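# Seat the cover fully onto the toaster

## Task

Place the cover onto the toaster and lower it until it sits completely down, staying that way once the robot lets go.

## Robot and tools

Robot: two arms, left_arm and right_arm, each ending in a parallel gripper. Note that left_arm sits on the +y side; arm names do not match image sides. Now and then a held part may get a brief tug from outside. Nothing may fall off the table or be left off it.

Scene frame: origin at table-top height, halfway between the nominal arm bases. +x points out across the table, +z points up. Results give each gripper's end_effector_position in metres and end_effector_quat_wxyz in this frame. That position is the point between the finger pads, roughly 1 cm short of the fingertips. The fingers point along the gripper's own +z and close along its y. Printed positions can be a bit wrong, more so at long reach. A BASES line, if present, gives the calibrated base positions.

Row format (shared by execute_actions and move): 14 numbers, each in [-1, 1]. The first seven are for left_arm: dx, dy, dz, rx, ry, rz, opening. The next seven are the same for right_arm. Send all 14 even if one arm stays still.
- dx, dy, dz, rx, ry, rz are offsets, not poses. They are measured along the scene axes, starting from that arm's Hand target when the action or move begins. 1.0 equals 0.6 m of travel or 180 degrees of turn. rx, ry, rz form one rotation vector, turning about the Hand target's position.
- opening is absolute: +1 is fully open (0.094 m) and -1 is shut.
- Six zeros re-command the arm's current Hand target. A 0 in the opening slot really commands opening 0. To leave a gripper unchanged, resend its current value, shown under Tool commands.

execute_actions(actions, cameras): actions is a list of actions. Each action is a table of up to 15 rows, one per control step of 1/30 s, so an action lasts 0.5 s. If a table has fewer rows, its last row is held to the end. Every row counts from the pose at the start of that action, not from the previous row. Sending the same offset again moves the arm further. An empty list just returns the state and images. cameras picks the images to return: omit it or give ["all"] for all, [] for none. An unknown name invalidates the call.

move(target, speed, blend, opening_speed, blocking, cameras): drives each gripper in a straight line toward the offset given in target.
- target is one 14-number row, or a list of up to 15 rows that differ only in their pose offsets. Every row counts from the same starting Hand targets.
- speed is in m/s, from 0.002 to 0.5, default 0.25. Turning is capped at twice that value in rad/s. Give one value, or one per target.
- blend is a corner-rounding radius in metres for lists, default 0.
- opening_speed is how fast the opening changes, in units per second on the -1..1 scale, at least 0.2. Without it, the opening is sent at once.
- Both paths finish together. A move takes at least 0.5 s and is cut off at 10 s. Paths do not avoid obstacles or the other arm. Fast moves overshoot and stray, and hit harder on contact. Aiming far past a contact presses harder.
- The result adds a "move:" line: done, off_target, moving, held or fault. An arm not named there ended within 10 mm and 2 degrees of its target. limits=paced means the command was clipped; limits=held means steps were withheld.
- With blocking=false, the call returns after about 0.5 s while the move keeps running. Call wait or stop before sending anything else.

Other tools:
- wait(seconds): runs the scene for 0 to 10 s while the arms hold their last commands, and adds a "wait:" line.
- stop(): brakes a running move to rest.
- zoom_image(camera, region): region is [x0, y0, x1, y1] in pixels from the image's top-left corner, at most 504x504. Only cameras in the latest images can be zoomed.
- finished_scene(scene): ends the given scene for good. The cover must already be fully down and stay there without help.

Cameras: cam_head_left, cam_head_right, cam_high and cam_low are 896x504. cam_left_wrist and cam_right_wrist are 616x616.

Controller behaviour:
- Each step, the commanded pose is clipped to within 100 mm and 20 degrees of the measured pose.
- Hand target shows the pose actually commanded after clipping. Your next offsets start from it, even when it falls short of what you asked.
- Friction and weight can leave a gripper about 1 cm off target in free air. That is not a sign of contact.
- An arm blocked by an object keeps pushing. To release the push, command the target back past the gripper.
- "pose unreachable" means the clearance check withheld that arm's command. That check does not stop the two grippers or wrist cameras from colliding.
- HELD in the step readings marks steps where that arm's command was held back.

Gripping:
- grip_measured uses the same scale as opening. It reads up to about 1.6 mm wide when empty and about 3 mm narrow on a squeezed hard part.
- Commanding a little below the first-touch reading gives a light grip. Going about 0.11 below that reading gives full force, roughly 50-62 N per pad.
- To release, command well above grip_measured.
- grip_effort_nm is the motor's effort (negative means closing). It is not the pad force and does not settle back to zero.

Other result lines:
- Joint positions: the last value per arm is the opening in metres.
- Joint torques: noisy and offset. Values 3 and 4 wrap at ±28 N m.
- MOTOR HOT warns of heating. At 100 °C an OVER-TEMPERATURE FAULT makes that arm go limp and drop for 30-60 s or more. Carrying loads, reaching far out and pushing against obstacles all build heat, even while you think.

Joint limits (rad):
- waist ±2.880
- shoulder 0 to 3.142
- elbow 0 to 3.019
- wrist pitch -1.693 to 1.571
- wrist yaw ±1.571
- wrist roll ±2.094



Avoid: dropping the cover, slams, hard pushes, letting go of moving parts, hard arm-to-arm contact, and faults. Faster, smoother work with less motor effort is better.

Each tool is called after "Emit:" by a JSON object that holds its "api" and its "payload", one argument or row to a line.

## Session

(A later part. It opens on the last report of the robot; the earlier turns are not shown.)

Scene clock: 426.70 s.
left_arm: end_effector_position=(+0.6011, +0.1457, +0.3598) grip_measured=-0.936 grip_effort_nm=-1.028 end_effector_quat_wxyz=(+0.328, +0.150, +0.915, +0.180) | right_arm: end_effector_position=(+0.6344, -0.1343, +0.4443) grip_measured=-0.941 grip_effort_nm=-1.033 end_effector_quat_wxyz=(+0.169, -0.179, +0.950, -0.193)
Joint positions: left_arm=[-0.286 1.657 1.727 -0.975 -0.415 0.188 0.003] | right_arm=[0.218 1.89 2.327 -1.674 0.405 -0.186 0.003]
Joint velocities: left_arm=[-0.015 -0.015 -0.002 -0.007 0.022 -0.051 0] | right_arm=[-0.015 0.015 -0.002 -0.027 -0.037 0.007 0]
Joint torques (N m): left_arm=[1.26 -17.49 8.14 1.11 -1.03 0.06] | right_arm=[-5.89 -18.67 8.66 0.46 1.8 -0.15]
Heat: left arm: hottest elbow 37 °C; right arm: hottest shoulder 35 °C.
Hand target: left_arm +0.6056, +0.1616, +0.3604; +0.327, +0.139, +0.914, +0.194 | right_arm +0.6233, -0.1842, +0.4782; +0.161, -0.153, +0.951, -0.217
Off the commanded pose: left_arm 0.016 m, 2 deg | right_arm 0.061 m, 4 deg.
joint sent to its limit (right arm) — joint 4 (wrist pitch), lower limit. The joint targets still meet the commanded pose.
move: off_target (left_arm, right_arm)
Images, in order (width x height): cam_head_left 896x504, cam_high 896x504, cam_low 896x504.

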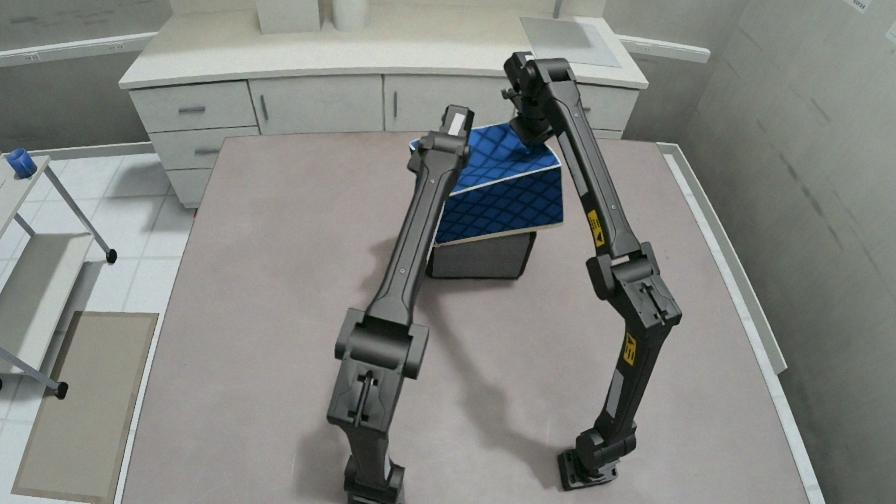

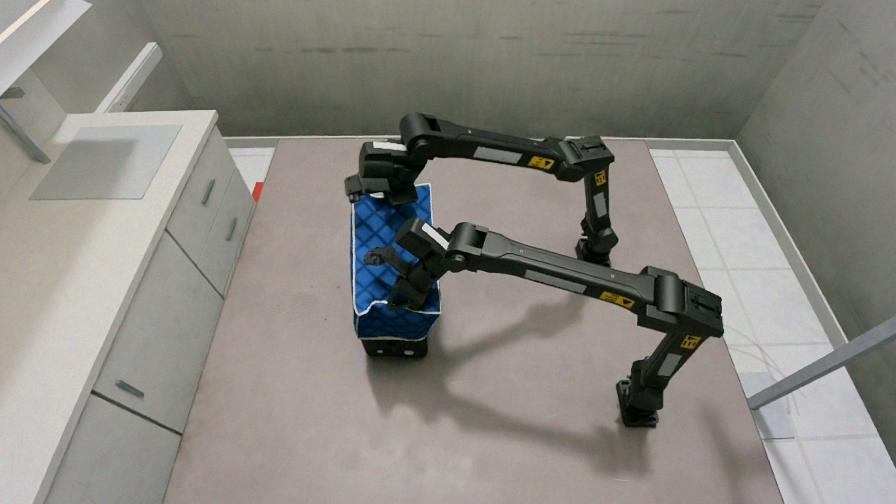

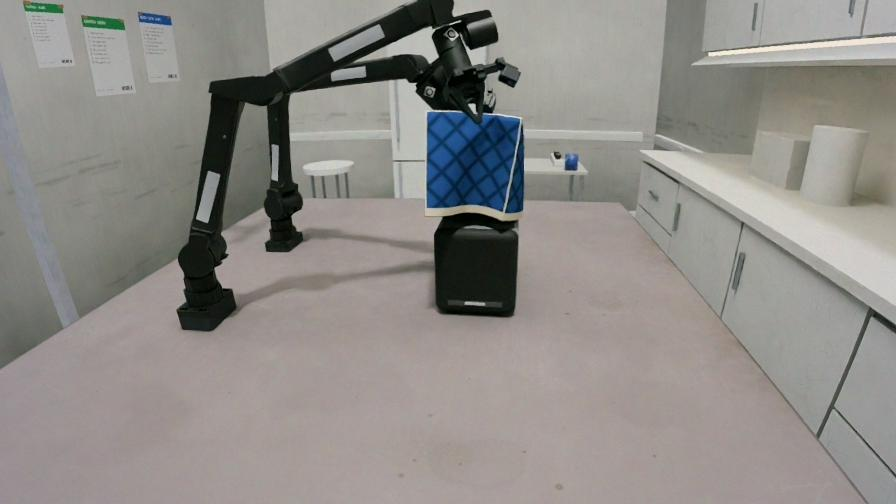

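Emit:
{"api": "move", "payload": {
  "target": [
    [0.01,0,-0.02,0.0,0,0,-1,0.0,0,-0.15,-0.04,0,0,-1],
    [0.015,0.01,-0.04,0.0,0,0,-1,0.0,0,-0.25,-0.04,0,0,-1]
  ],
  "speed": 0.09,
  "cameras": ["cam_head_left","cam_high","cam_low"]
}}

Emit:
{"api": "zoom_image", "payload": {
  "camera": "cam_high",
  "region": [280, 140, 520, 380]
}}

Emit:
{"api": "zoom_image", "payload": {
  "camera": "cam_low",
  "region": [340, 60, 620, 340]
}}

Scene clock: 433.80 s.
left_arm: end_effector_position=(+0.6046, +0.1330, +0.3321) grip_measured=-0.936 grip_effort_nm=-1.033 end_effector_quat_wxyz=(+0.327, +0.159, +0.916, +0.170) | right_arm: end_effector_position=(+0.6275, -0.1552, +0.3236) grip_measured=-0.941 grip_effort_nm=-1.033 end_effector_quat_wxyz=(+0.164, -0.168, +0.938, -0.255)
Joint positions: left_arm=[-0.3 1.672 1.677 -0.916 -0.399 0.188 0.003] | right_arm=[0.22 1.77 1.803 -1.282 0.534 -0.187 0.003]
Joint velocities: left_arm=[-0.024 0.005 -0.022 -0.007 0.022 -0.037 -0.001] | right_arm=[-0.005 0.015 -0.002 -0.022 -0.007 -0.022 0]
Joint torques (N m): left_arm=[3.37 -18.14 8.44 1.16 -1.33 0.17] | right_arm=[-4.01 -15.74 7.83 0.43 1.66 -0.13]
Heat: left arm: hottest elbow 38 °C; right arm: hottest shoulder 35 °C.
Hand target: left_arm +0.6145, +0.1679, +0.3365; +0.327, +0.139, +0.914, +0.194 | right_arm +0.6208, -0.1846, +0.3281; +0.152, -0.162, +0.935, -0.276
Off the commanded pose: left_arm 0.036 m, 4 deg | right_arm 0.030 m, 3 deg.
move: off_target (left_arm, right_arm)
Images, in order (width x height): cam_head_left 896x504, cam_high 896x504, cam_low 896x504.

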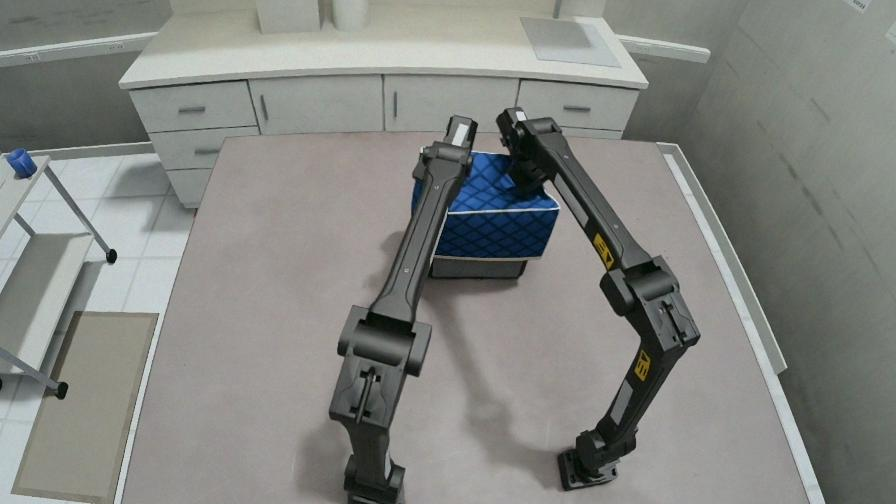

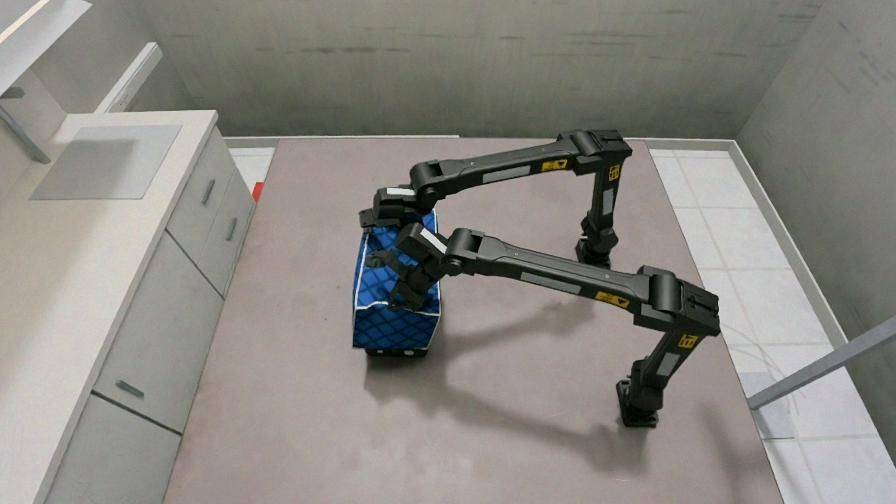

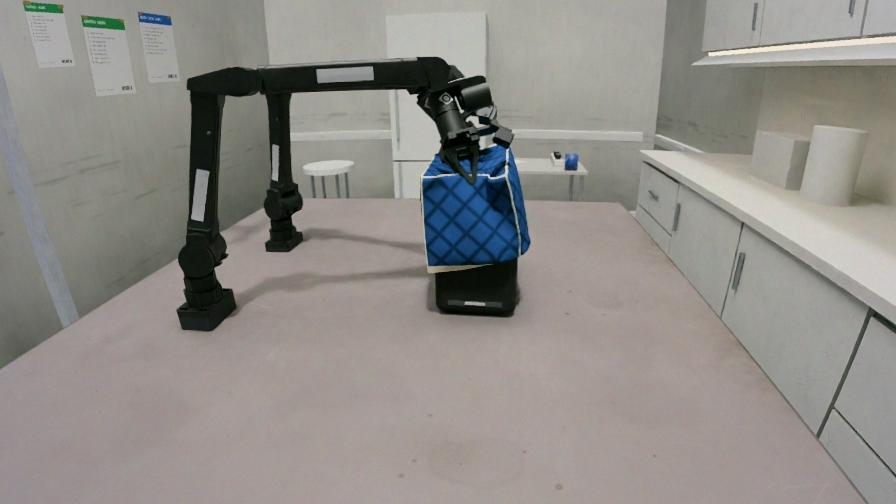

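Scaled by 2.100.

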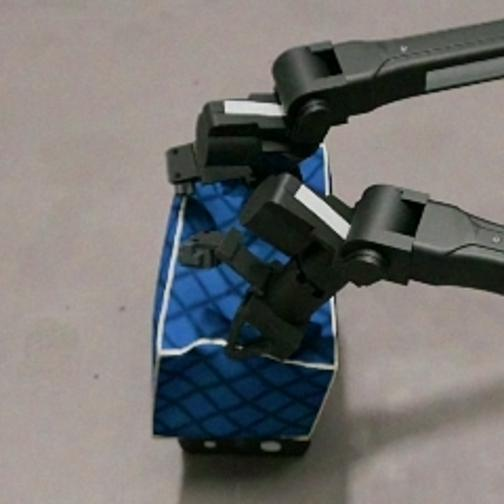

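Scaled by 1.800.

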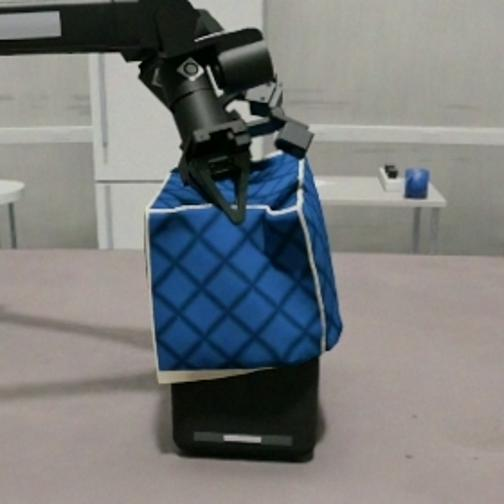

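Emit:
{"api": "move", "payload": {
  "target": [
    [0.01,0.02,-0.1,0.0,0,0,-1,0.015,0,-0.11,0,0,0,-1],
    [0.015,0.02,-0.215,-0.05,0,0,-1,0.015,0.01,-0.205,0.05,0,0,-1]
  ],
  "speed": 0.09,
  "cameras": ["cam_head_left","cam_high","cam_low"]
}}

Emit:
{"api": "zoom_image", "payload": {
  "camera": "cam_high",
  "region": [280, 140, 520, 380]
}}

Emit:
{"api": "zoom_image", "payload": {
  "camera": "cam_low",
  "region": [340, 60, 620, 340]
}}

Emit:
{"api": "zoom_image", "payload": {
  "camera": "cam_head_left",
  "region": [350, 60, 620, 300]
}}

Scene clock: 442.07 s.
left_arm: end_effector_position=(+0.6112, +0.1424, +0.2235) grip_measured=-0.936 grip_effort_nm=-1.028 end_effector_quat_wxyz=(+0.347, +0.138, +0.922, +0.103) | right_arm: end_effector_position=(+0.6340, -0.1497, +0.2367) grip_measured=-0.941 grip_effort_nm=-1.038 end_effector_quat_wxyz=(+0.199, -0.157, +0.948, -0.194)
Joint positions: left_arm=[-0.247 1.694 1.418 -0.591 -0.255 0.148 0.003] | right_arm=[0.195 1.761 1.57 -0.982 0.408 -0.18 0.003]
Joint velocities: left_arm=[0.005 -0.015 0.007 0.002 0.066 0.007 0] | right_arm=[-0.005 -0.024 0.007 -0.012 0.022 0.051 0]
Joint torques (N m): left_arm=[4.54 -15.85 7.62 1.37 -0.68 0.1] | right_arm=[-4.42 -12.51 6.3 0.72 0.4 0.02]
Heat: left arm: hottest elbow 38 °C; right arm: hottest shoulder 35 °C.
Hand target: left_arm +0.6230, +0.1821, +0.2083; +0.337, +0.113, +0.927, +0.122 | right_arm +0.6279, -0.1791, +0.2049; +0.163, -0.150, +0.954, -0.202
Off the commanded pose: left_arm 0.043 m, 4 deg | right_arm 0.043 m, 4 deg.
move: off_target (left_arm, right_arm)
Images, in order (width x height): cam_head_left 896x504, cam_high 896x504, cam_low 896x504.

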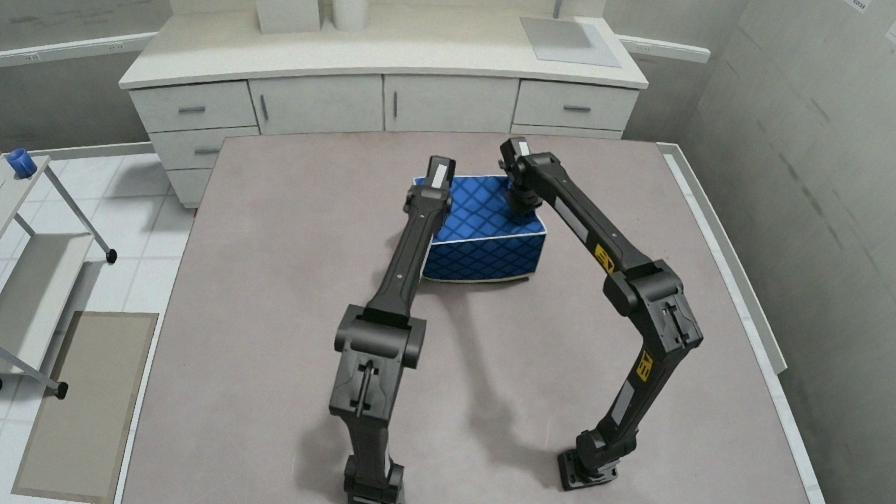

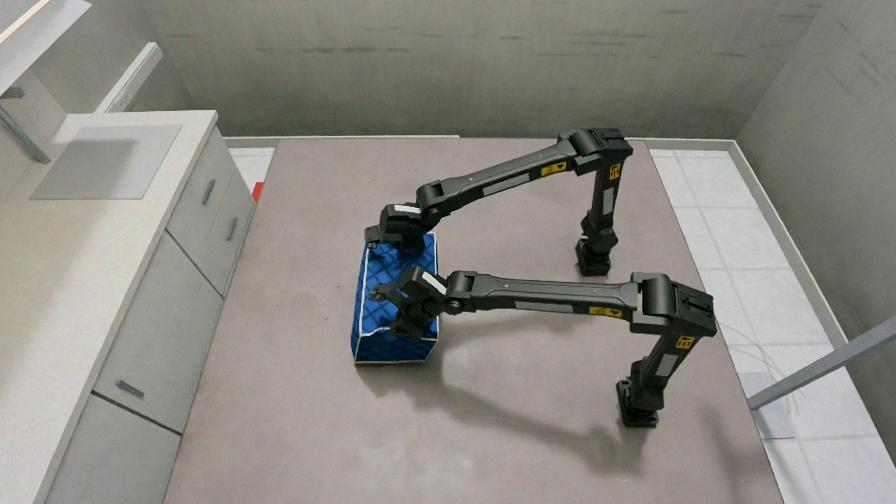

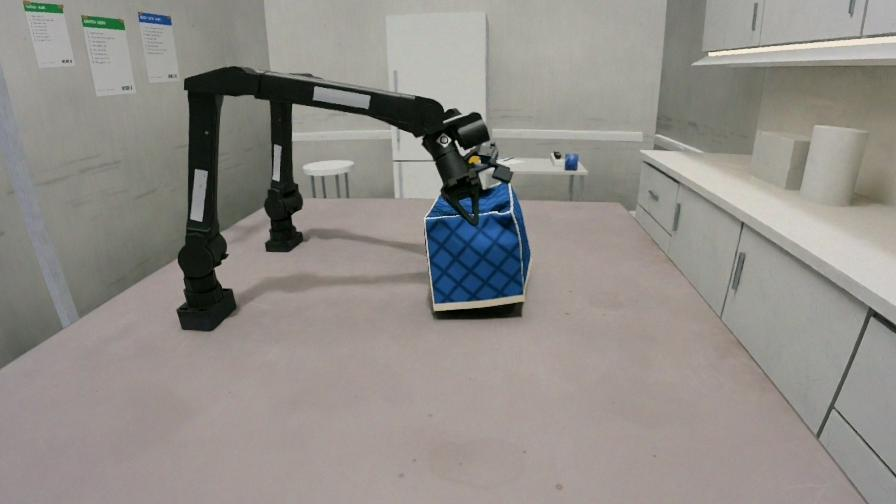

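Scaled by 2.100.

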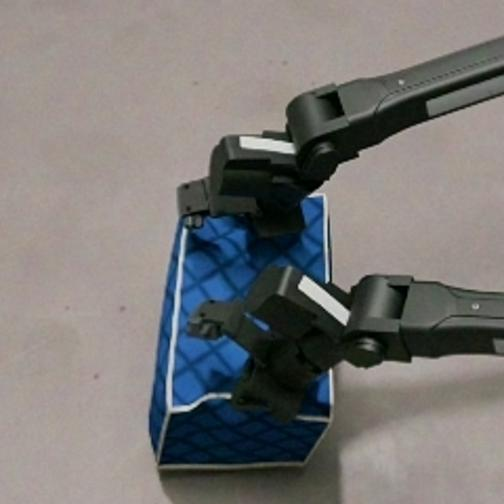

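Scaled by 1.800.

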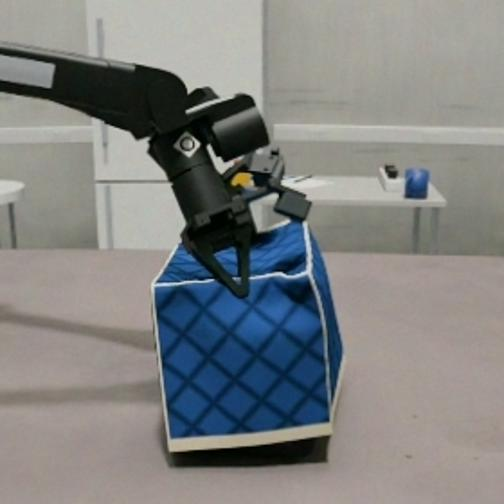

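Scaled by 1.867.

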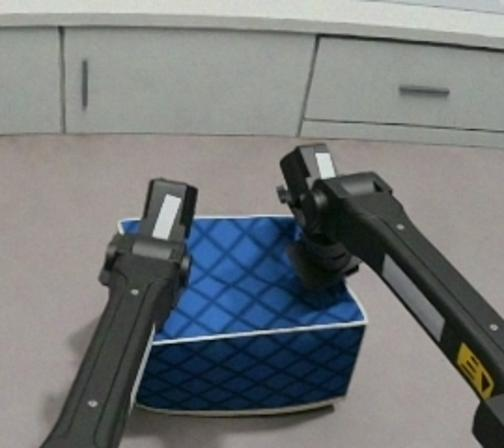

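Wonderful. Finish the last ~2-3 cm.

Emit:
{"api": "move", "payload": {
  "target": [0.01,-0.03,-0.035,0,0,0,-1,0.01,0.02,-0.065,0,0,0,-1],
  "speed": 0.06,
  "cameras": ["cam_low","cam_head_left"]
}}

Emit:
{"api": "zoom_image", "payload": {
  "camera": "cam_low",
  "region": [340, 60, 620, 340]
}}

Emit:
{"api": "zoom_image", "payload": {
  "camera": "cam_head_left",
  "region": [350, 60, 620, 300]
}}

Scene clock: 448.10 s.
left_arm: end_effector_position=(+0.6185, +0.1428, +0.2159) grip_measured=-0.936 grip_effort_nm=-1.023 end_effector_quat_wxyz=(+0.356, +0.124, +0.920, +0.105) | right_arm: end_effector_position=(+0.6420, -0.1485, +0.2314) grip_measured=-0.945 grip_effort_nm=-1.028 end_effector_quat_wxyz=(+0.225, -0.142, +0.945, -0.192)
Joint positions: left_arm=[-0.247 1.713 1.413 -0.551 -0.268 0.127 0.003] | right_arm=[0.195 1.759 1.54 -0.902 0.413 -0.163 0.003]
Joint velocities: left_arm=[-0.005 -0.005 -0.012 0.007 -0.007 -0.007 0] | right_arm=[-0.005 -0.015 0.002 -0.007 -0.066 -0.037 0]
Joint torques (N m): left_arm=[2.08 -14.39 7.9 1.31 -0.88 0.09] | right_arm=[-2.96 -9.52 5.33 0.61 0.41 0.05]
Heat: left arm: hottest elbow 38 °C; right arm: hottest shoulder 36 °C.
Hand target: left_arm +0.6289, +0.1646, +0.1870; +0.337, +0.113, +0.927, +0.122 | right_arm +0.6334, -0.1670, +0.1660; +0.164, -0.150, +0.954, -0.202
Off the commanded pose: left_arm 0.037 m, 3 deg | right_arm 0.069 m, 7 deg.
move: off_target (left_arm, right_arm)
Images, in order (width x height): cam_head_left 896x504, cam_low 896x504.

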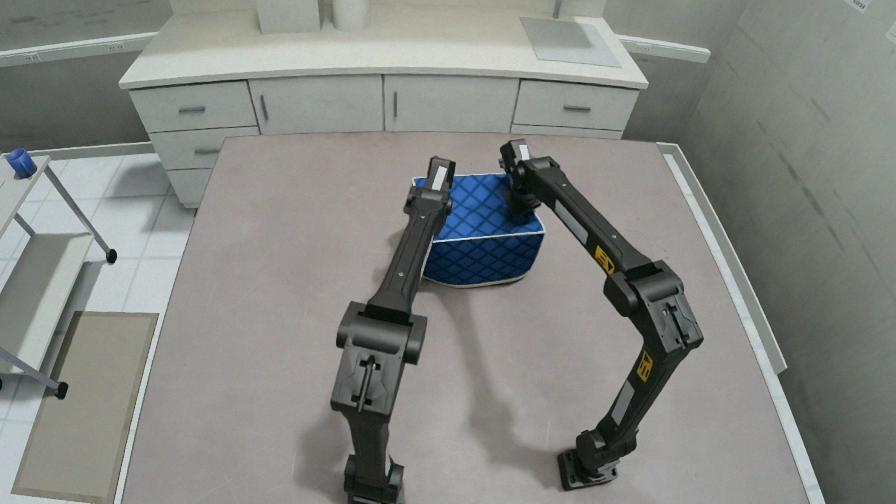

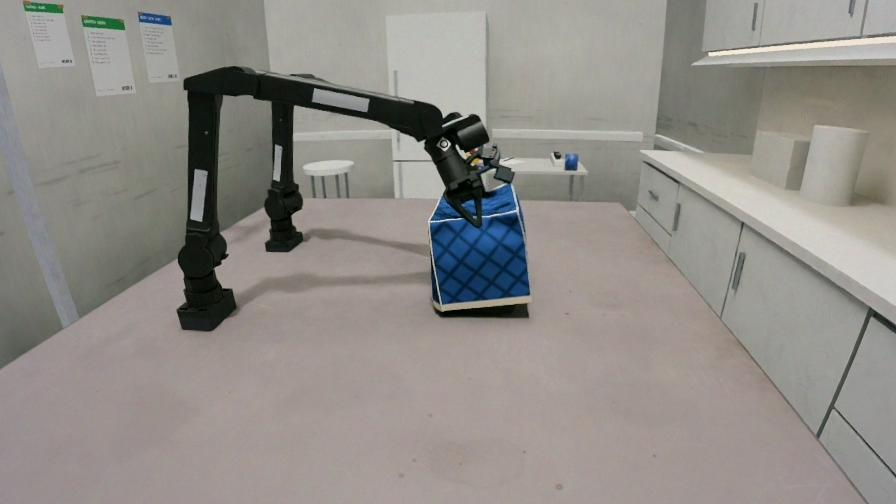

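Scaled by 1.800.

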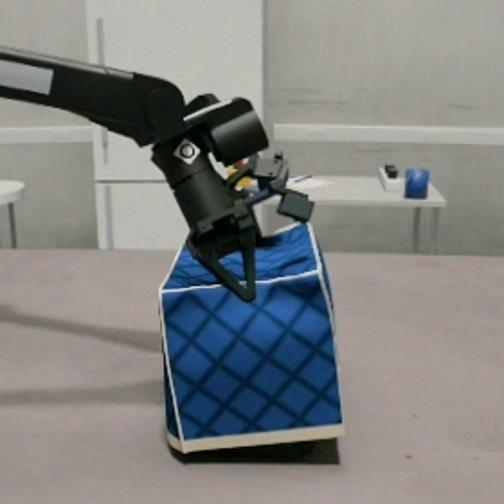

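Scaled by 1.867.

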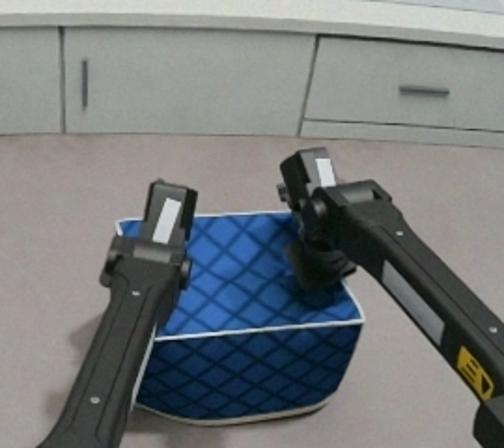

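Emit:
{"api": "move", "payload": {
  "target": [0,0.0,0.04,0,0,0,1,0,0.0,0.09,0,0,0,1],
  "speed": 0.1,
  "opening_speed": 1.5,
  "cameras": []
}}

Emit:
{"api": "move", "payload": {
  "target": [0,0.05,0.2,0,0,0,1,0,-0.05,0.2,0,0,0,1],
  "speed": 0.15
}}

Emit:
{"api": "zoom_image", "payload": {
  "camera": "cam_low",
  "region": [340, 60, 620, 340]
}}

Emit:
{"api": "zoom_image", "payload": {
  "camera": "cam_head_left",
  "region": [350, 60, 620, 300]
}}

Emit:
{"api": "zoom_image", "payload": {
  "camera": "cam_high",
  "region": [280, 140, 520, 380]
}}

Scene clock: 455.47 s.
left_arm: end_effector_position=(+0.6230, +0.1747, +0.2189) grip_measured=+0.996 grip_effort_nm=0.149 end_effector_quat_wxyz=(+0.345, +0.101, +0.924, +0.128) | right_arm: end_effector_position=(+0.6348, -0.1814, +0.2509) grip_measured=+0.996 grip_effort_nm=0.149 end_effector_quat_wxyz=(+0.194, -0.126, +0.949, -0.212)
Joint positions: left_arm=[-0.207 1.718 1.433 -0.584 -0.301 0.127 0.094] | right_arm=[0.153 1.752 1.59 -1.014 0.442 -0.163 0.094]
Joint velocities: left_arm=[-0.015 0.005 0.007 -0.007 0.007 0.037 0] | right_arm=[0.005 -0.015 0.007 0.002 -0.051 -0.022 0.001]
Joint torques (N m): left_arm=[-0.79 -16.38 9.54 0.47 0.34 0.1] | right_arm=[0.38 -11.05 9.63 0.09 -0.6 0.04]
Heat: left arm: hottest elbow 37 °C; right arm: hottest shoulder 35 °C.
Hand target: left_arm +0.6289, +0.1641, +0.2109; +0.337, +0.113, +0.927, +0.122 | right_arm +0.6342, -0.1669, +0.2198; +0.164, -0.150, +0.954, -0.202
Off the commanded pose: left_arm 0.014 m, 2 deg | right_arm 0.034 m, 5 deg.
move: off_target (left_arm, right_arm)
No camera images: "cameras" was empty.

Scene clock: 457.03 s.
left_arm: end_effector_position=(+0.6213, +0.1849, +0.2977) grip_measured=+0.998 grip_effort_nm=0.095 end_effector_quat_wxyz=(+0.314, +0.118, +0.934, +0.121) | right_arm: end_effector_position=(+0.6222, -0.1924, +0.3211) grip_measured=+0.998 grip_effort_nm=0.090 end_effector_quat_wxyz=(+0.147, -0.152, +0.956, -0.203)
Joint positions: left_arm=[-0.183 1.699 1.644 -0.874 -0.262 0.161 0.094] | right_arm=[0.13 1.751 1.798 -1.306 0.407 -0.214 0.094]
Joint velocities: left_arm=[-0.005 -0.015 0.007 -0.012 0.007 -0.095 -0.001] | right_arm=[0.005 -0.024 0.007 -0.007 -0.007 -0.007 0]
Joint torques (N m): left_arm=[0.79 -20.13 11.52 0.57 0.02 0.14] | right_arm=[-1.96 -13.16 15.01 0.5 0.12 0]
Heat: left arm: hottest elbow 38 °C; right arm: hottest shoulder 35 °C.
Hand target: left_arm +0.6292, +0.1919, +0.3314; +0.337, +0.113, +0.927, +0.122 | right_arm +0.6362, -0.1967, +0.3400; +0.163, -0.150, +0.954, -0.202
Off the commanded pose: left_arm 0.035 m, 3 deg | right_arm 0.023 m, 2 deg.
move: off_target (left_arm, right_arm)

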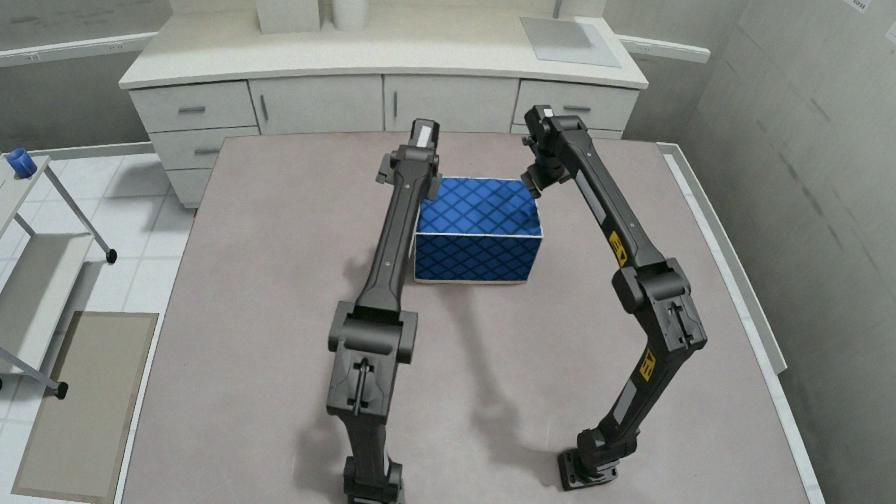

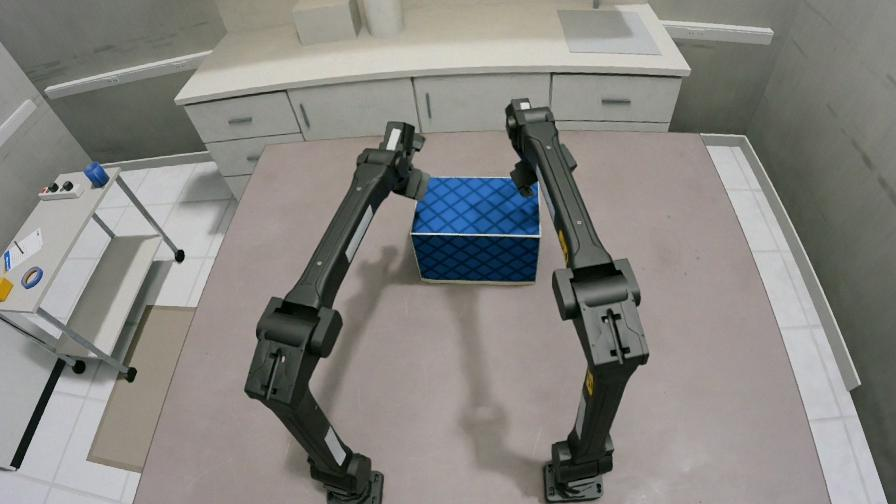

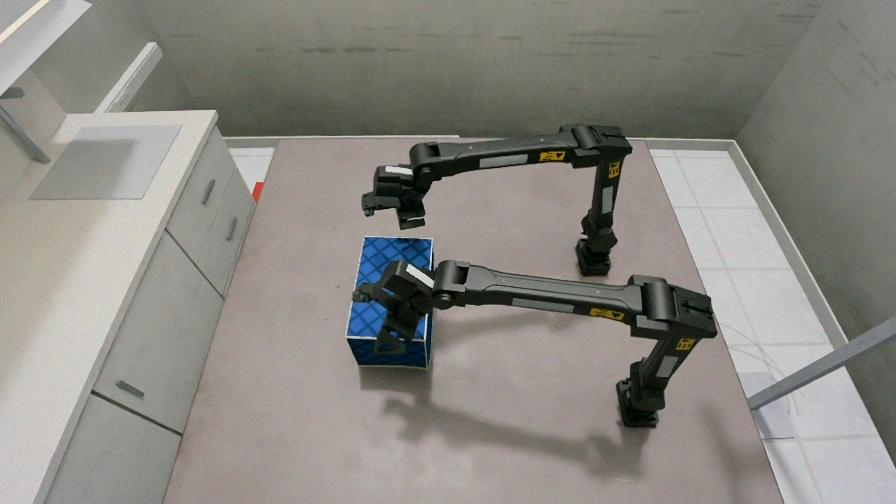

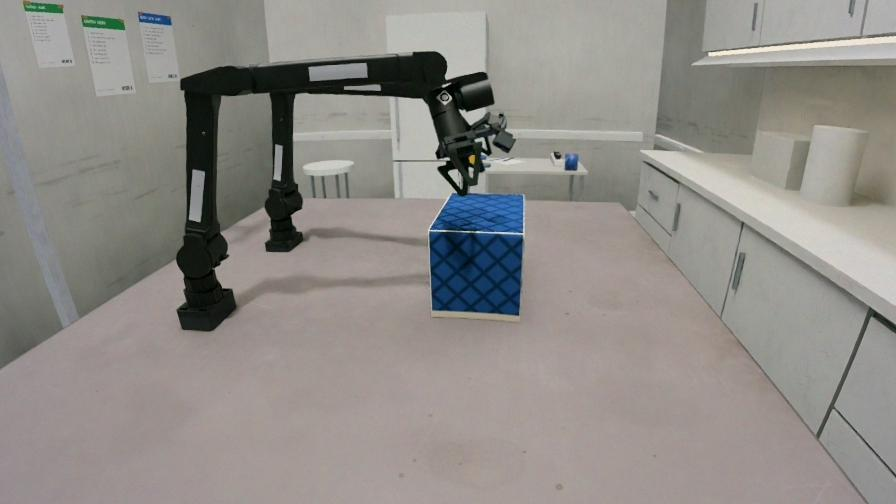

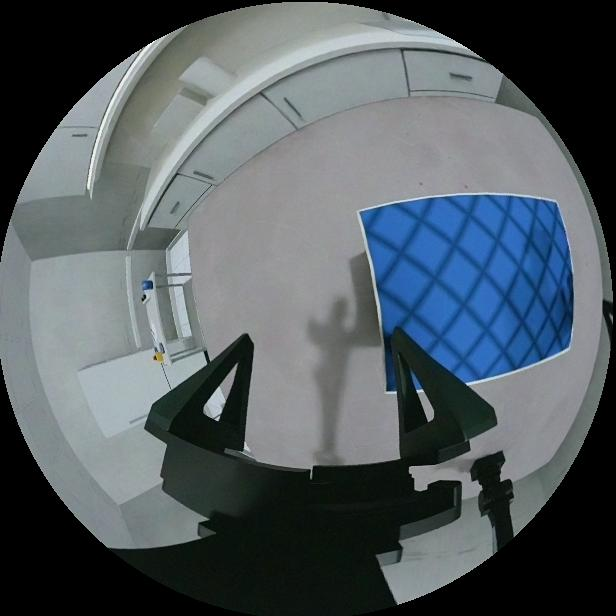

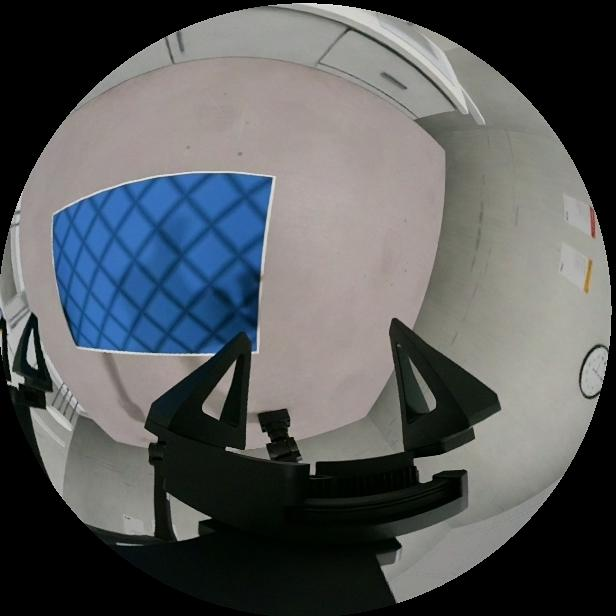

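Scaled by 1.800.

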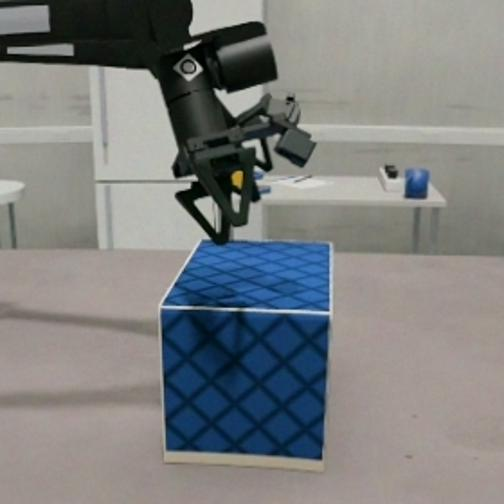

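Scaled by 1.867.

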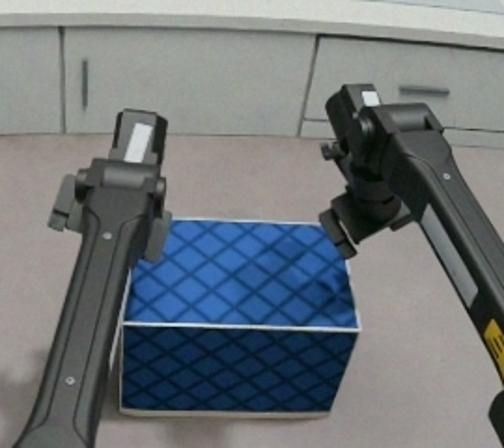

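Scaled by 2.100.

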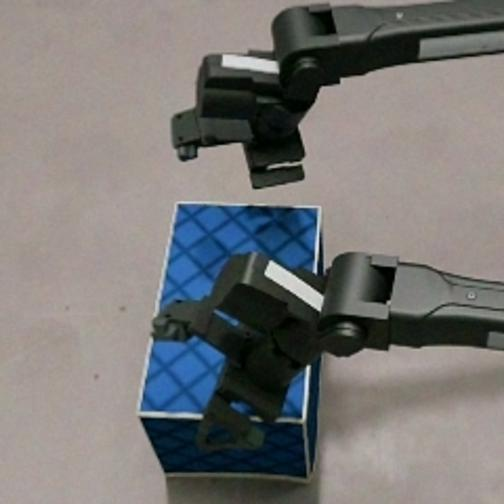

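Perfect, fully down.

Emit:
{"api": "finished_scene", "payload": {
  "scene": 1
}}

The scene is finished.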